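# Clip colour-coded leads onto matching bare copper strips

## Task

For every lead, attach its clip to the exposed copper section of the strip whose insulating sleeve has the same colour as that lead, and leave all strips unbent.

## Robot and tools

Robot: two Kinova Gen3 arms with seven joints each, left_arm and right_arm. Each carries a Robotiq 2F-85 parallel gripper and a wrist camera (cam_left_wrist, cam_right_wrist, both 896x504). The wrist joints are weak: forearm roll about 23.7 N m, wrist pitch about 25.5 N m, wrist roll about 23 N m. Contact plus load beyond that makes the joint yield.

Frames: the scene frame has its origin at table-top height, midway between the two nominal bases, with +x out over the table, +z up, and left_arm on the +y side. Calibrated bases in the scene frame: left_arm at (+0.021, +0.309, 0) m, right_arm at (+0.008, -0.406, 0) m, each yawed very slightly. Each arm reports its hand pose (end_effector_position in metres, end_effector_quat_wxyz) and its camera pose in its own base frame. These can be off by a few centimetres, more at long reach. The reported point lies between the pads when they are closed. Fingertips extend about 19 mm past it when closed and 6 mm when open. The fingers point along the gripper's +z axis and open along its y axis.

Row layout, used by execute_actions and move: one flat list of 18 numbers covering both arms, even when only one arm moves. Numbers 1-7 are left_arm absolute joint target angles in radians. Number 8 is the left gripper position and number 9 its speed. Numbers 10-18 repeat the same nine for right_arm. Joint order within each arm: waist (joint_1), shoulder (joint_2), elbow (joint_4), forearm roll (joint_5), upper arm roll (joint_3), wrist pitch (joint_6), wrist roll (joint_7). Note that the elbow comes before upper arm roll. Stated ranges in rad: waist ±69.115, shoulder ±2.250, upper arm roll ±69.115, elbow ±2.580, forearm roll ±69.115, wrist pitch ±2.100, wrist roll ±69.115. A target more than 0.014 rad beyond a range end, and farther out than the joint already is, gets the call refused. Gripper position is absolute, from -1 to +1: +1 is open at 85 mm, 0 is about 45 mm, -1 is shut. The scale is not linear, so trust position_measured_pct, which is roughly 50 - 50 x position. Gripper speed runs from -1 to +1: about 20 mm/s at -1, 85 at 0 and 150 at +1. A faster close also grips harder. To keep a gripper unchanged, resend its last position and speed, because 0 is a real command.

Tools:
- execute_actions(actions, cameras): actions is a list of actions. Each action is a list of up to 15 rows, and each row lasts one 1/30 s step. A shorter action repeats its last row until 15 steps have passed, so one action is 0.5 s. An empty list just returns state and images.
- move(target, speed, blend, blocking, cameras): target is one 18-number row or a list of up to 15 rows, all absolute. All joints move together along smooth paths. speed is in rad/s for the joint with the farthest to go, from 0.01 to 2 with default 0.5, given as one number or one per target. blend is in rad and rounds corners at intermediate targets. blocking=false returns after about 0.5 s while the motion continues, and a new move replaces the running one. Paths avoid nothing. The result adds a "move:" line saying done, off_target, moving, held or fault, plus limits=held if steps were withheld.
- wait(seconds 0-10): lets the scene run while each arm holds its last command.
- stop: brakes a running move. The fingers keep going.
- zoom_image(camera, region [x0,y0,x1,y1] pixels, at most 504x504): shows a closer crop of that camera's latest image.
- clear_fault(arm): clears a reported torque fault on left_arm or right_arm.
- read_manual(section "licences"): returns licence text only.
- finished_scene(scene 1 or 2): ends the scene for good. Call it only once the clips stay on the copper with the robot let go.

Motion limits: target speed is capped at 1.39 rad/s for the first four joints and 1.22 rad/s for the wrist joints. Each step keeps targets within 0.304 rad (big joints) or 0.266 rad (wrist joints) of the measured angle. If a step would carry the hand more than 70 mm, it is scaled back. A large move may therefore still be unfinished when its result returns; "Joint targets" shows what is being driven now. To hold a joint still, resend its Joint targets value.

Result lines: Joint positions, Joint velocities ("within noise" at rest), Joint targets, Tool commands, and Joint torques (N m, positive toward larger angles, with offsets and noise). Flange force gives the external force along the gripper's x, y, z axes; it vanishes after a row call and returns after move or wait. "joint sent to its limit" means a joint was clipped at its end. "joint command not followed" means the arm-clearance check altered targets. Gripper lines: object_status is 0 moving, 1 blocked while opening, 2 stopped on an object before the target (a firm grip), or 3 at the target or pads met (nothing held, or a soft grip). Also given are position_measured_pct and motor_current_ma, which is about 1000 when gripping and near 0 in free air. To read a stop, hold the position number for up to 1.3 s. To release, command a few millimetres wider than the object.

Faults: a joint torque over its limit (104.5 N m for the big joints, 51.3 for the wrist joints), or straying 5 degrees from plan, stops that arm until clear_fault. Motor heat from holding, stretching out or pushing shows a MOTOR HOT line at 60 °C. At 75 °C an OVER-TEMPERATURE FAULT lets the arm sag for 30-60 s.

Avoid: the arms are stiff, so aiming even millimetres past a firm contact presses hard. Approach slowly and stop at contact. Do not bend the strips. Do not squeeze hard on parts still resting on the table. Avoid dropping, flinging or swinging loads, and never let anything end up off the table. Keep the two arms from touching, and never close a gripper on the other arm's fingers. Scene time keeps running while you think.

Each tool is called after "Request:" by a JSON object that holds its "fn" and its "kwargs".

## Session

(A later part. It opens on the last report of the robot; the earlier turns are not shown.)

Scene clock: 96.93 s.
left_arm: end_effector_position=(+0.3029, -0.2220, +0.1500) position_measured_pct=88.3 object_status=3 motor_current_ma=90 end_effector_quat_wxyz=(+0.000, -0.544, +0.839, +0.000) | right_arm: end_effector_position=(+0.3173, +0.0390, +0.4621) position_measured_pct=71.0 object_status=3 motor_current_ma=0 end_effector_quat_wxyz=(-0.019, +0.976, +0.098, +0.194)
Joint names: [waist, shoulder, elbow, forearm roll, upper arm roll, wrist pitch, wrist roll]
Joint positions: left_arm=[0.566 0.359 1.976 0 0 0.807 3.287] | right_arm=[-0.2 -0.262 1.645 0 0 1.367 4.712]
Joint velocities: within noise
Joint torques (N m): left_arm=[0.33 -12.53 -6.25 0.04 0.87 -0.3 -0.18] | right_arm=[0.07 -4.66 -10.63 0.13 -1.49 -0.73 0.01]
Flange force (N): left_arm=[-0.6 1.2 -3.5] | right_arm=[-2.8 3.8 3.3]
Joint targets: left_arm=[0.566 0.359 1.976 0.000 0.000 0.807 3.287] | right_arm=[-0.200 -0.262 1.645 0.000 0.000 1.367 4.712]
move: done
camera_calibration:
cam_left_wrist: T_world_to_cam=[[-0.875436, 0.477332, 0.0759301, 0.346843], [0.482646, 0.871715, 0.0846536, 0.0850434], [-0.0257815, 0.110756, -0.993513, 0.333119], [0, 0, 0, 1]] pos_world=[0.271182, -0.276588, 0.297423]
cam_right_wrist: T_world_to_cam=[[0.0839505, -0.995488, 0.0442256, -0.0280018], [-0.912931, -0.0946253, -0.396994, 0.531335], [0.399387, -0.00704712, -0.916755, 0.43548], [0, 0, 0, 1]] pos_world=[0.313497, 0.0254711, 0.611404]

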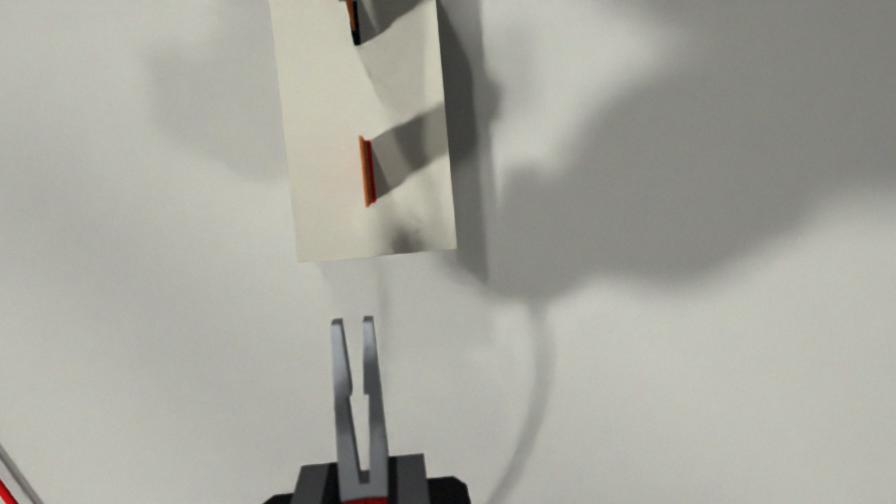

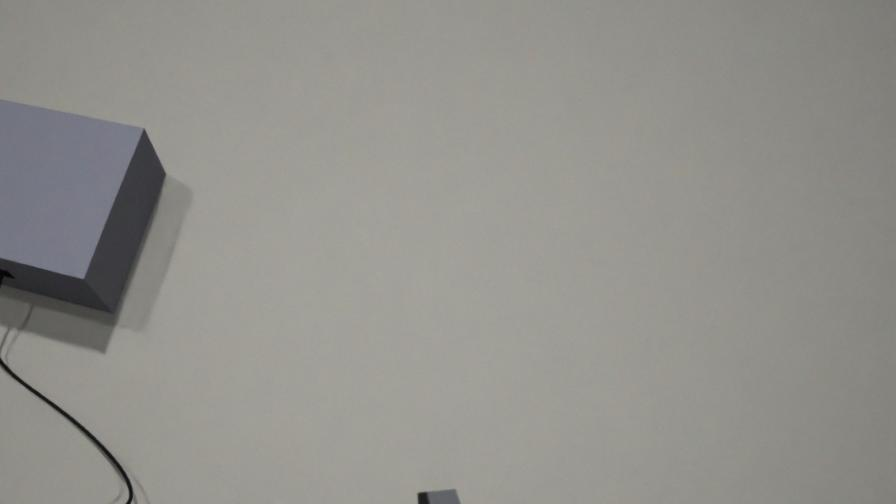

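Request:
{"fn": "zoom_image", "kwargs": {"camera": "cam_left_wrist", "region": [320, 110, 420, 230]}}

Request:
{"fn": "zoom_image", "kwargs": {"camera": "cam_left_wrist", "region": [310, 300, 410, 420]}}

Scaled by 4.200 from the camera's 896x504 image, which has a finer 1280x720 frame.

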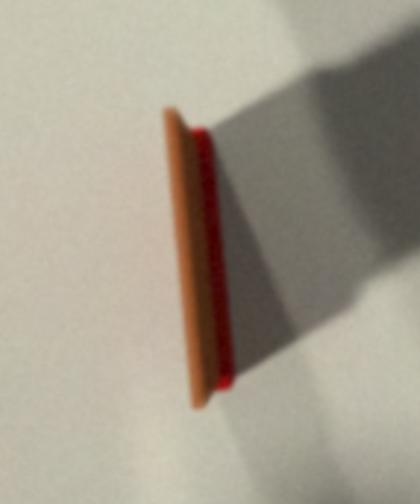

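Scaled by 4.200 from the camera's 896x504 image, which has a finer 1280x720 frame.

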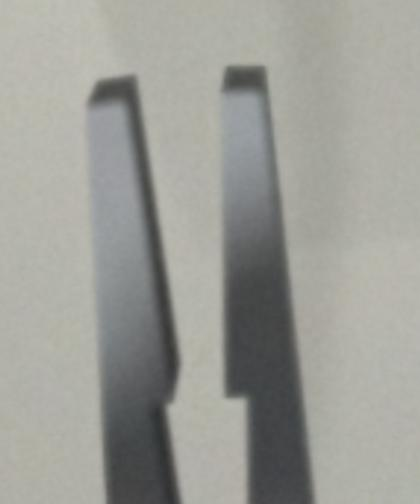

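Request:
{"fn": "move", "kwargs": {"target": [[0.56788,0.4434,2.0487,0,0,0.6495,3.28885,-0.785,-1,-0.2,-0.262,1.645,0,0,1.367,4.712,-0.42,-1]], "speed": 0.1, "cameras": ["cam_left_wrist"]}}

Request:
{"fn": "zoom_image", "kwargs": {"camera": "cam_left_wrist", "region": [300, 180, 440, 360]}}

Scene clock: 100.77 s.
left_arm: end_effector_position=(+0.2991, -0.2203, +0.1033) position_measured_pct=89.2 object_status=3 motor_current_ma=250 end_effector_quat_wxyz=(+0.000, -0.544, +0.839, +0.000) | right_arm: end_effector_position=(+0.3172, +0.0390, +0.4622) position_measured_pct=71.0 object_status=3 motor_current_ma=0 end_effector_quat_wxyz=(-0.019, +0.976, +0.098, +0.194)
Joint names: [waist, shoulder, elbow, forearm roll, upper arm roll, wrist pitch, wrist roll]
Joint positions: left_arm=[0.568 0.443 2.049 0 0 0.65 3.289] | right_arm=[-0.2 -0.262 1.645 0 0 1.367 4.712]
Joint velocities: within noise
Joint torques (N m): left_arm=[0.11 -13.09 -5.05 0.04 0.89 -0.2 -0.25] | right_arm=[0.21 -4.74 -10.69 0.14 -1.45 -0.75 0.01]
Flange force (N): left_arm=[0.5 0.6 -3.6] | right_arm=[-2.7 3.6 3.5]
Joint targets: left_arm=[0.568 0.443 2.049 0.000 0.000 0.650 3.289] | right_arm=[-0.200 -0.262 1.645 0.000 0.000 1.367 4.712]
move: done
camera_calibration:
cam_left_wrist: T_world_to_cam=[[-0.875397, 0.477424, 0.0758028, 0.346297], [0.482722, 0.871677, 0.084609, 0.0893295], [-0.0256812, 0.110658, -0.993527, 0.286386], [0, 0, 0, 1]] pos_world=[0.267381, -0.274888, 0.250724]
Images, in order (width x height): cam_left_wrist 896x504.

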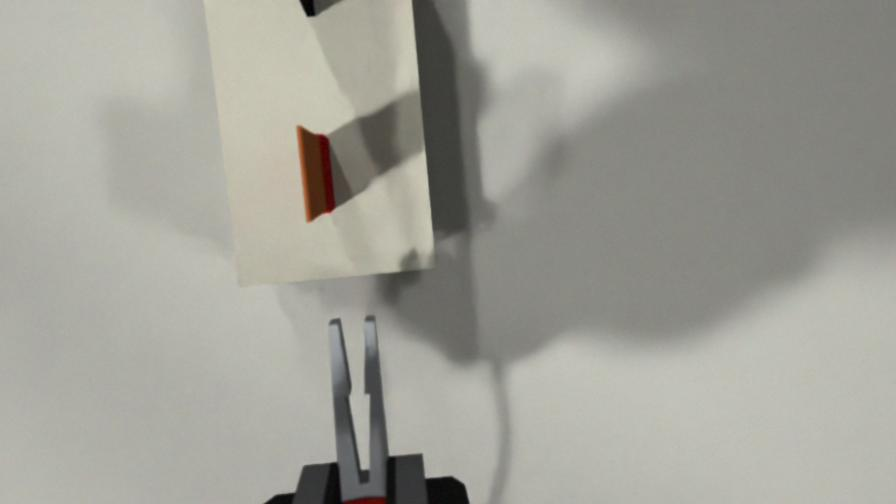

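Scaled by 2.800 from the camera's 896x504 image, which has a finer 1280x720 frame.

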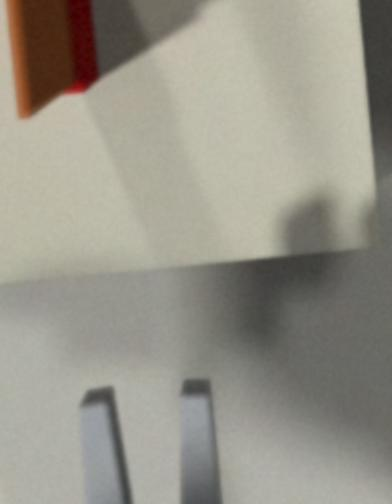

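Request:
{"fn": "move", "kwargs": {"target": [[0.5977,0.4546,2.0268,0,0,0.6602,3.31867,-0.785,-1,-0.2,-0.262,1.645,0,0,1.367,4.712,-0.42,-1]], "speed": 0.06, "cameras": ["cam_left_wrist"]}}

Request:
{"fn": "zoom_image", "kwargs": {"camera": "cam_left_wrist", "region": [310, 250, 400, 350]}}

Scene clock: 103.37 s.
left_arm: end_effector_position=(+0.2981, -0.2330, +0.1032) position_measured_pct=89.2 object_status=3 motor_current_ma=250 end_effector_quat_wxyz=(+0.000, -0.544, +0.839, +0.000) | right_arm: end_effector_position=(+0.3172, +0.0390, +0.4622) position_measured_pct=71.0 object_status=3 motor_current_ma=0 end_effector_quat_wxyz=(-0.019, +0.976, +0.098, +0.194)
Joint names: [waist, shoulder, elbow, forearm roll, upper arm roll, wrist pitch, wrist roll]
Joint positions: left_arm=[0.598 0.455 2.027 0 0 0.66 3.319] | right_arm=[-0.2 -0.262 1.645 0 0 1.367 4.712]
Joint velocities: within noise
Joint torques (N m): left_arm=[0.07 -13.36 -5.21 0.02 0.89 -0.28 -0.32] | right_arm=[0.2 -4.77 -10.69 0.11 -1.48 -0.74 0.01]
Flange force (N): left_arm=[0.7 0.8 -3.7] | right_arm=[-2.7 3.7 3.5]
Joint targets: left_arm=[0.598 0.455 2.027 0.000 0.000 0.660 3.319] | right_arm=[-0.200 -0.262 1.645 0.000 0.000 1.367 4.712]
move: done
camera_calibration:
cam_left_wrist: T_world_to_cam=[[-0.875397, 0.477424, 0.0758028, 0.351485], [0.482722, 0.871677, 0.084609, 0.100883], [-0.0256812, 0.110658, -0.993527, 0.287766], [0, 0, 0, 1]] pos_world=[0.266381, -0.287588, 0.250724]
Images, in order (width x height): cam_left_wrist 896x504.

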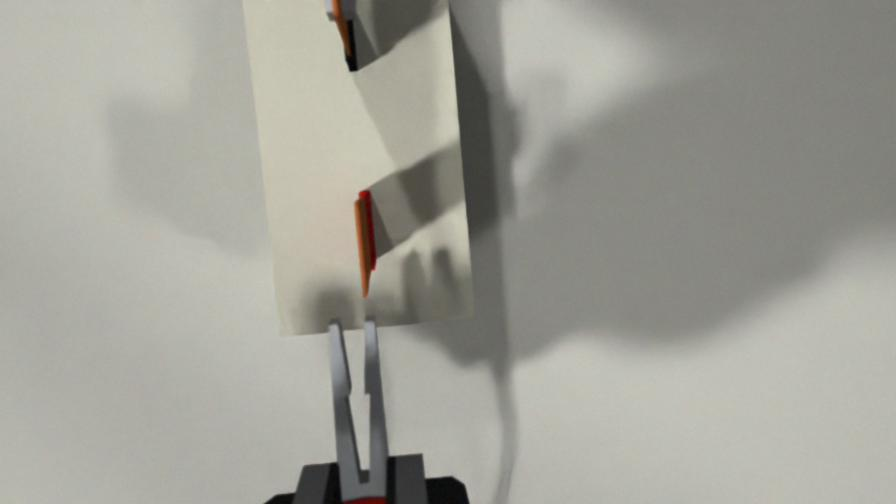

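Scaled by 5.040 from the camera's 896x504 image, which has a finer 1280x720 frame.

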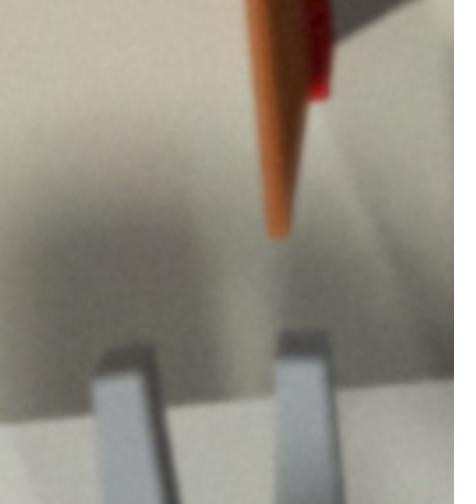

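Request:
{"fn": "move", "kwargs": {"target": [[0.60943,0.4519,2.0320,0,0,0.6577,3.3304,-0.785,-1,-0.2,-0.262,1.645,0,0,1.367,4.712,-0.42,-1]], "speed": 0.04, "cameras": ["cam_left_wrist"]}}

Request:
{"fn": "zoom_image", "kwargs": {"camera": "cam_left_wrist", "region": [310, 260, 400, 360]}}

Scene clock: 105.70 s.
left_arm: end_effector_position=(+0.2940, -0.2355, +0.1032) position_measured_pct=89.2 object_status=3 motor_current_ma=250 end_effector_quat_wxyz=(+0.000, -0.544, +0.839, +0.000) | right_arm: end_effector_position=(+0.3172, +0.0390, +0.4622) position_measured_pct=71.0 object_status=3 motor_current_ma=0 end_effector_quat_wxyz=(-0.019, +0.976, +0.098, +0.194)
Joint names: [waist, shoulder, elbow, forearm roll, upper arm roll, wrist pitch, wrist roll]
Joint positions: left_arm=[0.609 0.452 2.032 0 0 0.658 3.33] | right_arm=[-0.2 -0.262 1.645 0 0 1.367 4.712]
Joint velocities: within noise
Joint torques (N m): left_arm=[0.22 -13.24 -5.09 0.05 0.89 -0.31 -0.23] | right_arm=[0.16 -4.74 -10.68 0.14 -1.49 -0.78 0]
Flange force (N): left_arm=[0.2 0.4 -4.0] | right_arm=[-2.7 3.8 3.4]
Joint targets: left_arm=[0.609 0.452 2.032 0.000 0.000 0.658 3.330] | right_arm=[-0.200 -0.262 1.645 0.000 0.000 1.367 4.712]
move: done
camera_calibration:
cam_left_wrist: T_world_to_cam=[[-0.875394, 0.477409, 0.0759373, 0.349139], [0.482722, 0.871673, 0.0846477, 0.104982], [-0.025781, 0.110757, -0.993513, 0.287991], [0, 0, 0, 1]] pos_world=[0.262382, -0.290088, 0.250723]
Images, in order (width x height): cam_left_wrist 896x504.

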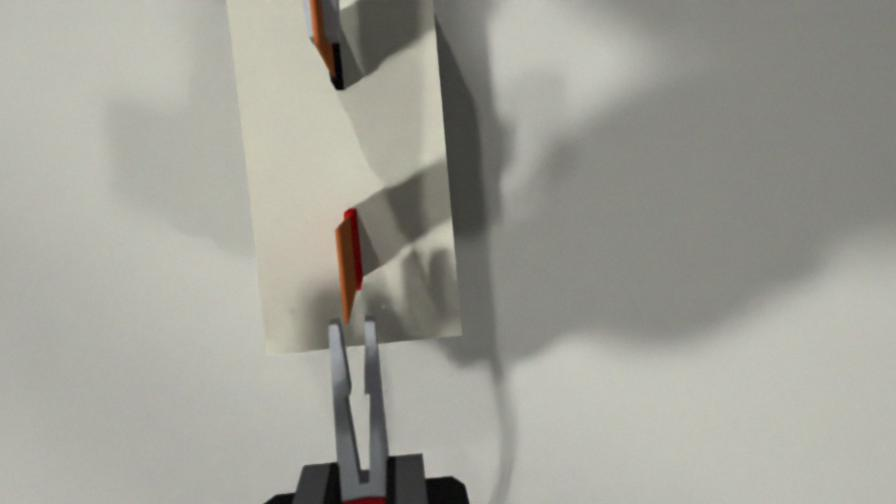

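Scaled by 5.040 from the camera's 896x504 image, which has a finer 1280x720 frame.

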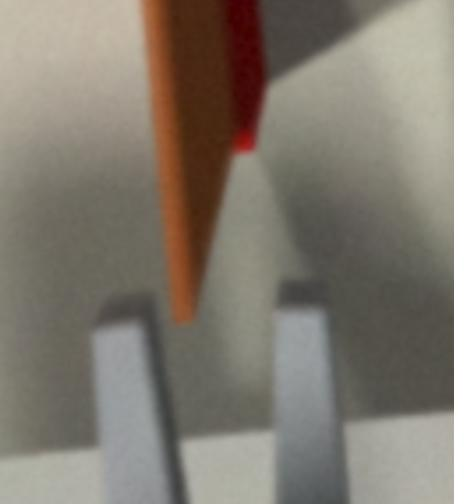

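Request:
{"fn": "move", "kwargs": {"target": [[0.62629,0.4540,2.0279,0,0,0.6597,3.3473,-0.785,-1,-0.2,-0.262,1.645,0,0,1.367,4.712,-0.42,-1]], "speed": 0.04, "cameras": ["cam_left_wrist"]}}

Request:
{"fn": "zoom_image", "kwargs": {"camera": "cam_left_wrist", "region": [310, 270, 400, 370]}}

Scene clock: 107.87 s.
left_arm: end_effector_position=(+0.2911, -0.2412, +0.1032) position_measured_pct=89.2 object_status=3 motor_current_ma=250 end_effector_quat_wxyz=(+0.000, -0.544, +0.839, +0.000) | right_arm: end_effector_position=(+0.3172, +0.0390, +0.4622) position_measured_pct=71.0 object_status=3 motor_current_ma=0 end_effector_quat_wxyz=(-0.019, +0.976, +0.098, +0.194)
Joint names: [waist, shoulder, elbow, forearm roll, upper arm roll, wrist pitch, wrist roll]
Joint positions: left_arm=[0.626 0.454 2.028 0 0 0.66 3.347] | right_arm=[-0.2 -0.262 1.645 0 0 1.367 4.712]
Joint velocities: within noise
Joint torques (N m): left_arm=[0.21 -13.3 -5.16 0.05 0.89 -0.31 -0.12] | right_arm=[0.21 -4.77 -10.68 0.13 -1.47 -0.75 0.03]
Flange force (N): left_arm=[-0.2 0.5 -3.9] | right_arm=[-2.6 3.6 3.4]
Joint targets: left_arm=[0.626 0.454 2.028 0.000 0.000 0.660 3.347] | right_arm=[-0.200 -0.262 1.645 0.000 0.000 1.367 4.712]
move: done
camera_calibration:
cam_left_wrist: T_world_to_cam=[[-0.875397, 0.477424, 0.0758028, 0.349272], [0.482722, 0.871677, 0.084609, 0.111409], [-0.0256812, 0.110658, -0.993527, 0.288493], [0, 0, 0, 1]] pos_world=[0.259381, -0.295788, 0.250724]
Images, in order (width x height): cam_left_wrist 896x504.

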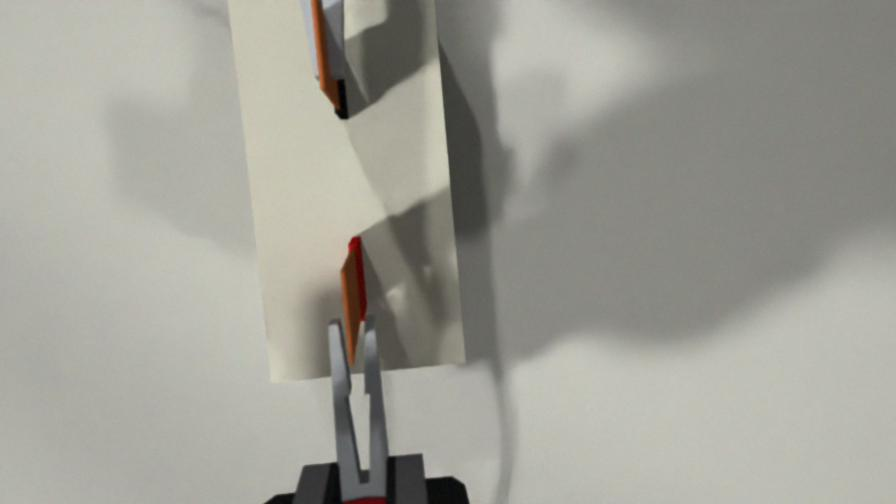

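Scaled by 5.040 from the camera's 896x504 image, which has a finer 1280x720 frame.

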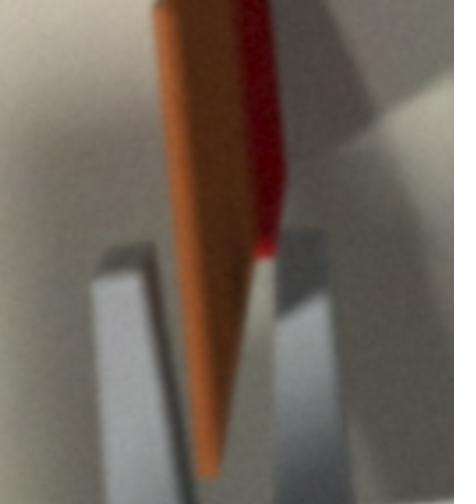

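Request:
{"fn": "move", "kwargs": {"target": [[0.64355,0.4550,2.0260,0,0,0.6606,3.36451,-0.785,-1,-0.2,-0.262,1.645,0,0,1.367,4.712,-0.42,-1]], "speed": 0.04, "cameras": ["cam_left_wrist"]}}

Request:
{"fn": "zoom_image", "kwargs": {"camera": "cam_left_wrist", "region": [310, 300, 410, 420]}}

Scene clock: 109.77 s.
left_arm: end_effector_position=(+0.2873, -0.2465, +0.1032) position_measured_pct=89.2 object_status=3 motor_current_ma=250 end_effector_quat_wxyz=(+0.000, -0.544, +0.839, +0.000) | right_arm: end_effector_position=(+0.3172, +0.0390, +0.4622) position_measured_pct=71.0 object_status=3 motor_current_ma=0 end_effector_quat_wxyz=(-0.019, +0.976, +0.098, +0.194)
Joint names: [waist, shoulder, elbow, forearm roll, upper arm roll, wrist pitch, wrist roll]
Joint positions: left_arm=[0.643 0.455 2.026 0 0 0.661 3.364] | right_arm=[-0.2 -0.262 1.645 0 0 1.367 4.712]
Joint velocities: within noise
Joint torques (N m): left_arm=[-0.08 -13.31 -5.2 0.03 0.91 -0.31 -0.32] | right_arm=[0.18 -4.76 -10.68 0.13 -1.44 -0.76 0]
Flange force (N): left_arm=[1.1 0.9 -3.9] | right_arm=[-2.7 3.7 3.4]
Joint targets: left_arm=[0.644 0.455 2.026 0.000 0.000 0.661 3.365] | right_arm=[-0.200 -0.262 1.645 0.000 0.000 1.367 4.712]
move: done
camera_calibration:
cam_left_wrist: T_world_to_cam=[[-0.875397, 0.477424, 0.0758028, 0.348564], [0.482722, 0.871677, 0.084609, 0.117815], [-0.0256812, 0.110658, -0.993527, 0.288985], [0, 0, 0, 1]] pos_world=[0.255681, -0.301088, 0.250724]
Images, in order (width x height): cam_left_wrist 896x504.

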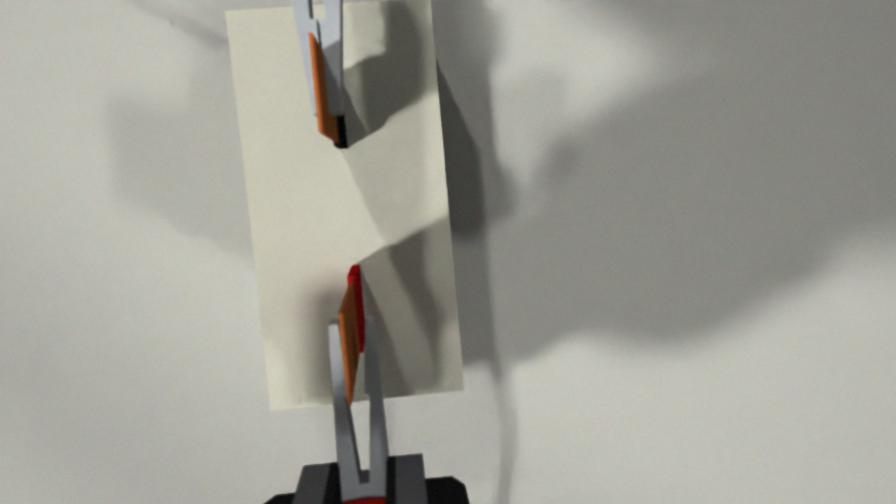

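Scaled by 4.200 from the camera's 896x504 image, which has a finer 1280x720 frame.

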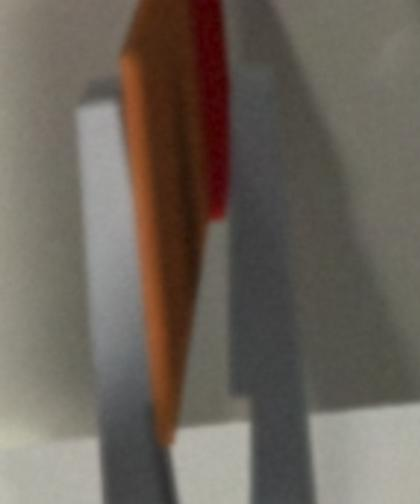

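Request:
{"fn": "move", "kwargs": {"target": [[0.64355,0.4550,2.0260,0,0,0.6606,3.36451,-0.765,-1,-0.2,-0.262,1.645,0,0,1.367,4.712,-0.42,-1],[0.64355,0.4550,2.0260,0,0,0.6606,3.36451,-0.75,-1,-0.2,-0.262,1.645,0,0,1.367,4.712,-0.42,-1],[0.64355,0.4550,2.0260,0,0,0.6606,3.36451,-0.738,-1,-0.2,-0.262,1.645,0,0,1.367,4.712,-0.42,-1],[0.64355,0.4550,2.0260,0,0,0.6606,3.36451,-0.725,-1,-0.2,-0.262,1.645,0,0,1.367,4.712,-0.42,-1]], "speed": 0.05, "cameras": ["cam_left_wrist"]}}

Request:
{"fn": "zoom_image", "kwargs": {"camera": "cam_left_wrist", "region": [310, 270, 410, 420]}}

Scene clock: 112.40 s.
left_arm: end_effector_position=(+0.2873, -0.2466, +0.1032) position_measured_pct=86.1 object_status=3 motor_current_ma=30 end_effector_quat_wxyz=(+0.000, -0.544, +0.839, +0.000) | right_arm: end_effector_position=(+0.3172, +0.0390, +0.4622) position_measured_pct=71.0 object_status=3 motor_current_ma=0 end_effector_quat_wxyz=(-0.019, +0.976, +0.098, +0.194)
Joint names: [waist, shoulder, elbow, forearm roll, upper arm roll, wrist pitch, wrist roll]
Joint positions: left_arm=[0.644 0.455 2.026 0 0 0.661 3.365] | right_arm=[-0.2 -0.262 1.645 0 0 1.367 4.712]
Joint velocities: within noise
Joint torques (N m): left_arm=[0.08 -13.29 -5.08 -0.02 0.8 -0.25 -0.24] | right_arm=[0.21 -4.78 -10.69 0.14 -1.46 -0.74 0.01]
Flange force (N): left_arm=[0.5 0.5 -3.9] | right_arm=[-2.6 3.7 3.5]
Joint targets: left_arm=[0.644 0.455 2.026 0.000 0.000 0.661 3.365] | right_arm=[-0.200 -0.262 1.645 0.000 0.000 1.367 4.712]
move: done
camera_calibration:
cam_left_wrist: T_world_to_cam=[[-0.875397, 0.477424, 0.0758028, 0.348524], [0.482722, 0.871677, 0.084609, 0.117951], [-0.0256812, 0.110658, -0.993527, 0.288993], [0, 0, 0, 1]] pos_world=[0.255581, -0.301188, 0.250724]
Images, in order (width x height): cam_left_wrist 896x504.

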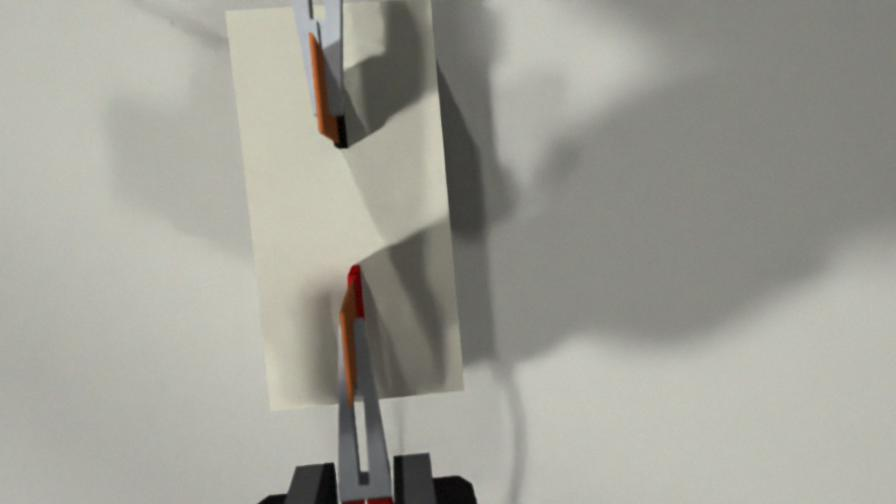

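Scaled by 3.360 from the camera's 896x504 image, which has a finer 1280x720 frame.

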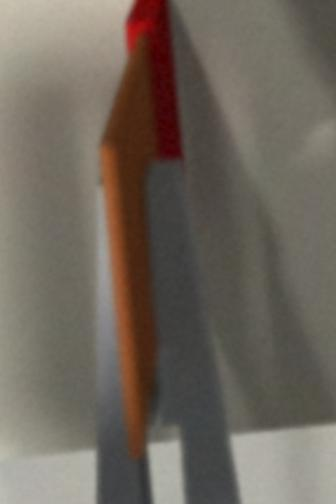

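Request:
{"fn": "move", "kwargs": {"target": [[0.64355,0.4550,2.0260,0,0,0.6606,3.36451,-0.70,-1,-0.2,-0.262,1.645,0,0,1.367,4.712,-0.42,-1],[0.64355,0.4550,2.0260,0,0,0.6606,3.36451,-0.66,-1,-0.2,-0.262,1.645,0,0,1.367,4.712,-0.42,-1],[0.64355,0.4550,2.0260,0,0,0.6606,3.36451,-0.55,-1,-0.2,-0.262,1.645,0,0,1.367,4.712,-0.42,-1]], "cameras": ["cam_left_wrist"]}}

Scene clock: 115.93 s.
left_arm: end_effector_position=(+0.2873, -0.2466, +0.1032) position_measured_pct=77.5 object_status=0 motor_current_ma=0 end_effector_quat_wxyz=(+0.000, -0.544, +0.839, +0.000) | right_arm: end_effector_position=(+0.3172, +0.0390, +0.4622) position_measured_pct=71.0 object_status=3 motor_current_ma=0 end_effector_quat_wxyz=(-0.019, +0.976, +0.098, +0.194)
Joint names: [waist, shoulder, elbow, forearm roll, upper arm roll, wrist pitch, wrist roll]
Joint positions: left_arm=[0.644 0.455 2.026 0 0 0.661 3.365] | right_arm=[-0.2 -0.262 1.645 0 0 1.367 4.712]
Joint velocities: within noise
Joint torques (N m): left_arm=[0.11 -13.33 -5.22 0.03 0.91 -0.33 -0.26] | right_arm=[0.2 -4.76 -10.68 0.13 -1.45 -0.74 0.02]
Flange force (N): left_arm=[0.4 0.8 -3.9] | right_arm=[-2.7 3.6 3.5]
Joint targets: left_arm=[0.644 0.455 2.026 0.000 0.000 0.661 3.365] | right_arm=[-0.200 -0.262 1.645 0.000 0.000 1.367 4.712]
move: done
camera_calibration:
cam_left_wrist: T_world_to_cam=[[-0.875397, 0.477424, 0.0758028, 0.348524], [0.482722, 0.871677, 0.084609, 0.117951], [-0.0256812, 0.110658, -0.993527, 0.288993], [0, 0, 0, 1]] pos_world=[0.255581, -0.301188, 0.250724]
Images, in order (width x height): cam_left_wrist 896x504.

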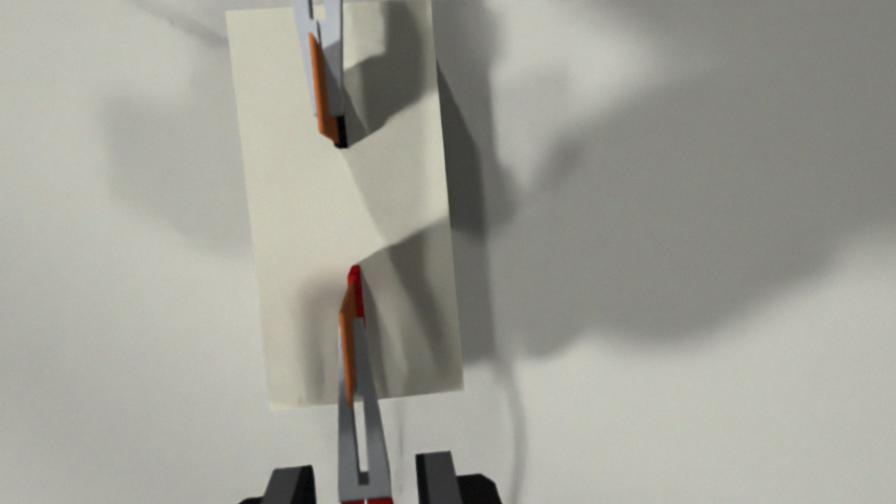

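Request:
{"fn": "zoom_image", "kwargs": {"camera": "cam_left_wrist", "region": [250, 220, 500, 504]}}

Request:
{"fn": "move", "kwargs": {"target": [0.64355,0.4550,2.0260,0,0,0.6606,3.36451,-0.45,-1,-0.2,-0.262,1.645,0,0,1.367,4.712,-0.42,-1], "cameras": ["cam_left_wrist"]}}

Scaled by 1.775 from the camera's 896x504 image, which has a finer 1280x720 frame.

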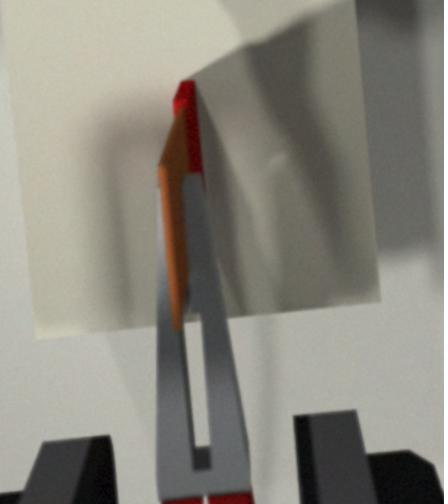

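Scene clock: 116.63 s.
left_arm: end_effector_position=(+0.2873, -0.2466, +0.1032) position_measured_pct=72.7 object_status=0 motor_current_ma=0 end_effector_quat_wxyz=(+0.000, -0.544, +0.839, +0.000) | right_arm: end_effector_position=(+0.3172, +0.0390, +0.4622) position_measured_pct=71.0 object_status=3 motor_current_ma=0 end_effector_quat_wxyz=(-0.019, +0.976, +0.098, +0.194)
Joint names: [waist, shoulder, elbow, forearm roll, upper arm roll, wrist pitch, wrist roll]
Joint positions: left_arm=[0.644 0.455 2.026 0 0 0.661 3.365] | right_arm=[-0.2 -0.262 1.645 0 0 1.367 4.712]
Joint velocities: within noise
Joint torques (N m): left_arm=[0.16 -13.28 -5.19 0.04 0.87 -0.31 -0.25] | right_arm=[0.19 -4.78 -10.69 0.14 -1.42 -0.76 -0.02]
Flange force (N): left_arm=[0.3 0.8 -4.0] | right_arm=[-2.6 3.7 3.5]
Joint targets: left_arm=[0.644 0.455 2.026 0.000 0.000 0.661 3.365] | right_arm=[-0.200 -0.262 1.645 0.000 0.000 1.367 4.712]
move: done
camera_calibration:
cam_left_wrist: T_world_to_cam=[[-0.875397, 0.477424, 0.0758028, 0.348524], [0.482722, 0.871677, 0.084609, 0.117951], [-0.0256812, 0.110658, -0.993527, 0.288993], [0, 0, 0, 1]] pos_world=[0.255581, -0.301188, 0.250724]
Images, in order (width x height): cam_left_wrist 896x504.

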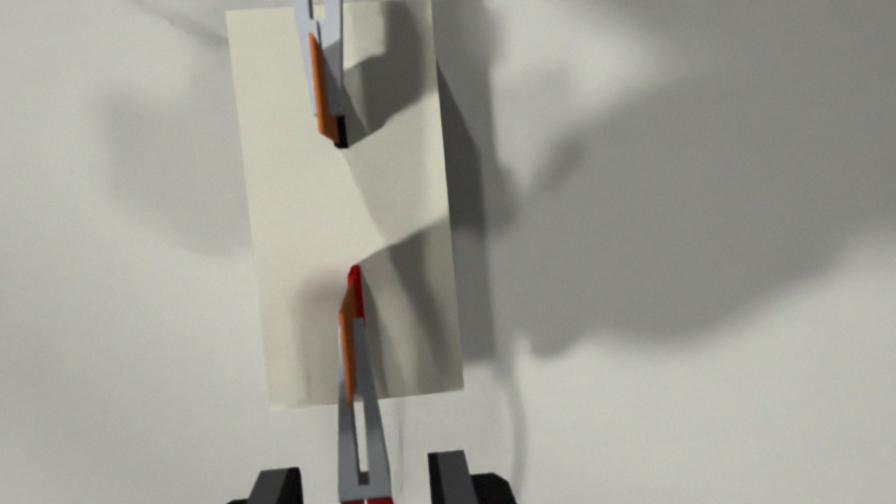

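Request:
{"fn": "move", "kwargs": {"target": [[0.64355,0.3826,1.9806,0,0,0.7784,3.36451,-0.45,-1,-0.2,-0.262,1.645,0,0,1.367,4.712,-0.42,-1],[0.64355,0.2993,1.9030,0,0,0.9394,3.36451,-0.45,-1,-0.2,-0.262,1.645,0,0,1.367,4.712,-0.42,-1]], "speed": [0.06,0.2], "blend": 0.02, "cameras": ["cam_left_wrist"]}}

Scene clock: 120.00 s.
left_arm: end_effector_position=(+0.2873, -0.2465, +0.1900) position_measured_pct=72.7 object_status=3 motor_current_ma=0 end_effector_quat_wxyz=(+0.000, -0.544, +0.839, +0.000) | right_arm: end_effector_position=(+0.3172, +0.0390, +0.4622) position_measured_pct=71.0 object_status=3 motor_current_ma=0 end_effector_quat_wxyz=(-0.019, +0.976, +0.098, +0.194)
Joint names: [waist, shoulder, elbow, forearm roll, upper arm roll, wrist pitch, wrist roll]
Joint positions: left_arm=[0.644 0.299 1.903 0 0 0.939 3.365] | right_arm=[-0.2 -0.262 1.645 0 0 1.367 4.712]
Joint velocities: within noise
Joint torques (N m): left_arm=[0.13 -11.95 -7.02 0.05 0.82 -0.36 -0.24] | right_arm=[0.19 -4.76 -10.7 0.15 -1.46 -0.76 -0.01]
Flange force (N): left_arm=[-0.3 1.9 -3.7] | right_arm=[-2.7 3.8 3.5]
Joint targets: left_arm=[0.644 0.299 1.903 0.000 0.000 0.939 3.365] | right_arm=[-0.200 -0.262 1.645 0.000 0.000 1.367 4.712]
move: done
camera_calibration:
cam_left_wrist: T_world_to_cam=[[-0.875394, 0.477409, 0.0759373, 0.341854], [0.482722, 0.871673, 0.0846477, 0.110514], [-0.025781, 0.110757, -0.993513, 0.375171], [0, 0, 0, 1]] pos_world=[0.255582, -0.301088, 0.337423]
Images, in order (width x height): cam_left_wrist 896x504.

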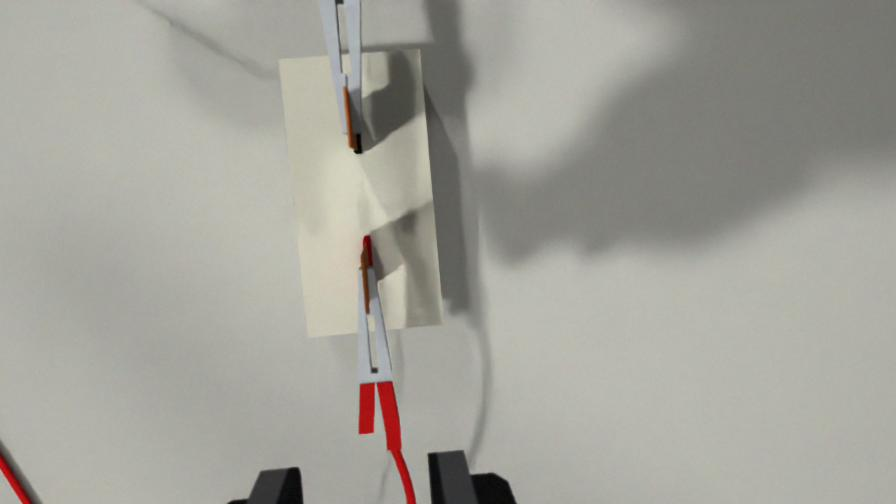

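Request:
{"fn": "zoom_image", "kwargs": {"camera": "cam_left_wrist", "region": [260, 0, 500, 504]}}

Request:
{"fn": "move", "kwargs": {"target": [0.57,-0.262,1.645,0,0,1.367,3.36451,-0.45,-1,-0.2,-0.262,1.645,0,0,1.367,4.712,-0.42,-1], "speed": 0.5, "cameras": ["cam_left_wrist", "cam_right_wrist"]}}

Scaled by 1.000.

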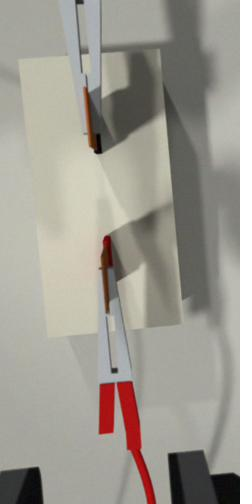

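Scene clock: 121.93 s.
left_arm: end_effector_position=(+0.2549, -0.1929, +0.4621) position_measured_pct=72.7 object_status=3 motor_current_ma=0 end_effector_quat_wxyz=(+0.074, -0.563, +0.803, -0.180) | right_arm: end_effector_position=(+0.3172, +0.0390, +0.4622) position_measured_pct=71.0 object_status=3 motor_current_ma=0 end_effector_quat_wxyz=(-0.019, +0.976, +0.098, +0.194)
Joint names: [waist, shoulder, elbow, forearm roll, upper arm roll, wrist pitch, wrist roll]
Joint positions: left_arm=[0.57 -0.262 1.645 0 0 1.367 3.365] | right_arm=[-0.2 -0.262 1.645 0 0 1.367 4.712]
Joint velocities: within noise
Joint torques (N m): left_arm=[0.07 -3.97 -9.5 0.05 0.53 -1.26 -0.23] | right_arm=[0.16 -4.78 -10.69 0.15 -1.48 -0.76 0.03]
Flange force (N): left_arm=[-1.2 0.5 -2.3] | right_arm=[-2.7 3.7 3.5]
Joint targets: left_arm=[0.570 -0.262 1.645 0.000 0.000 1.367 3.365] | right_arm=[-0.200 -0.262 1.645 0.000 0.000 1.367 4.712]
move: done
camera_calibration:
cam_left_wrist: T_world_to_cam=[[-0.869641, 0.387064, -0.306441, 0.425009], [0.39885, 0.91665, 0.0259302, 0.113555], [0.290936, -0.0996739, -0.951536, 0.498075], [0, 0, 0, 1]] pos_world=[0.179406, -0.218951, 0.601233]
cam_right_wrist: T_world_to_cam=[[0.0837614, -0.995507, 0.0441521, -0.0278974], [-0.912912, -0.0944231, -0.397085, 0.531379], [0.39947, -0.00704658, -0.916719, 0.435433], [0, 0, 0, 1]] pos_world=[0.313496, 0.0254707, 0.611404]

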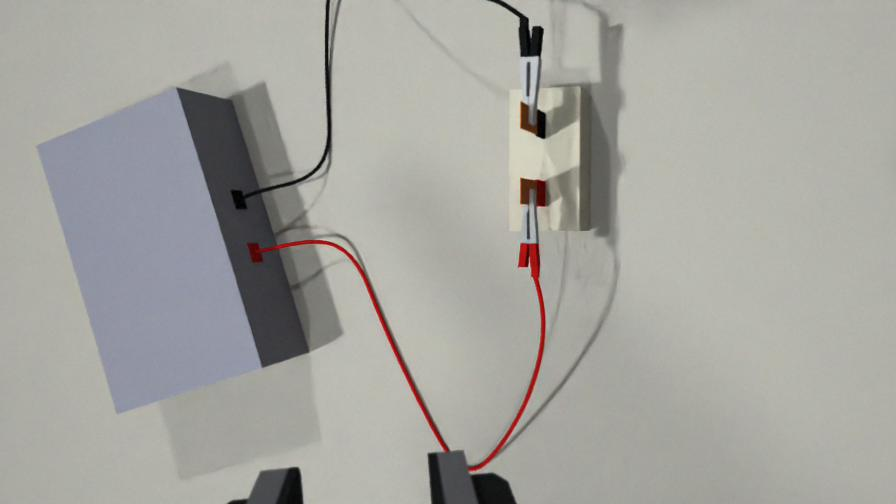

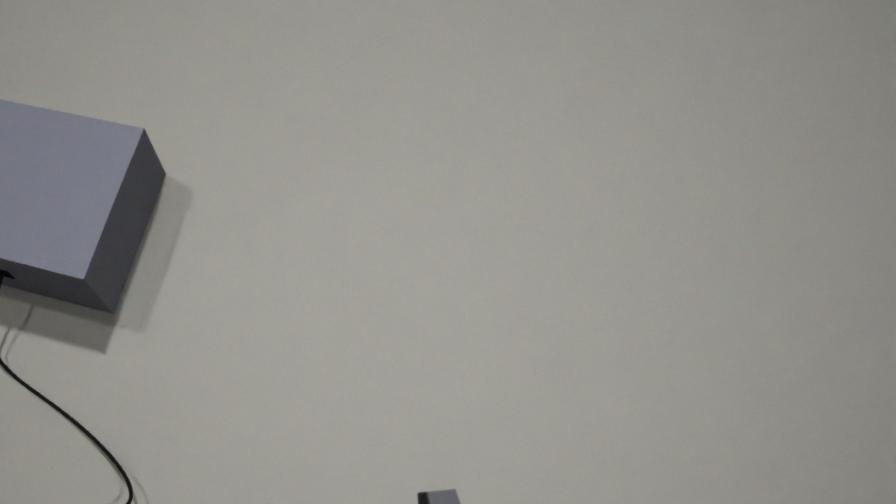

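Request:
{"fn": "zoom_image", "kwargs": {"camera": "cam_left_wrist", "region": [480, 20, 620, 290]}}

Scaled by 1.867 from the camera's 896x504 image, which has a finer 1280x720 frame.

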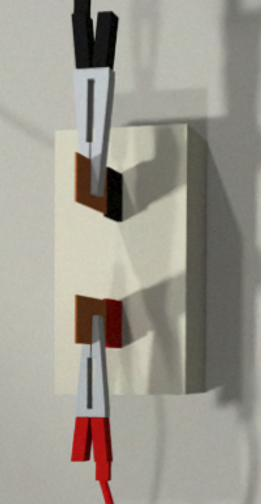

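Request:
{"fn": "finished_scene", "kwargs": {"scene": 1}}

The scene is finished: the task was done.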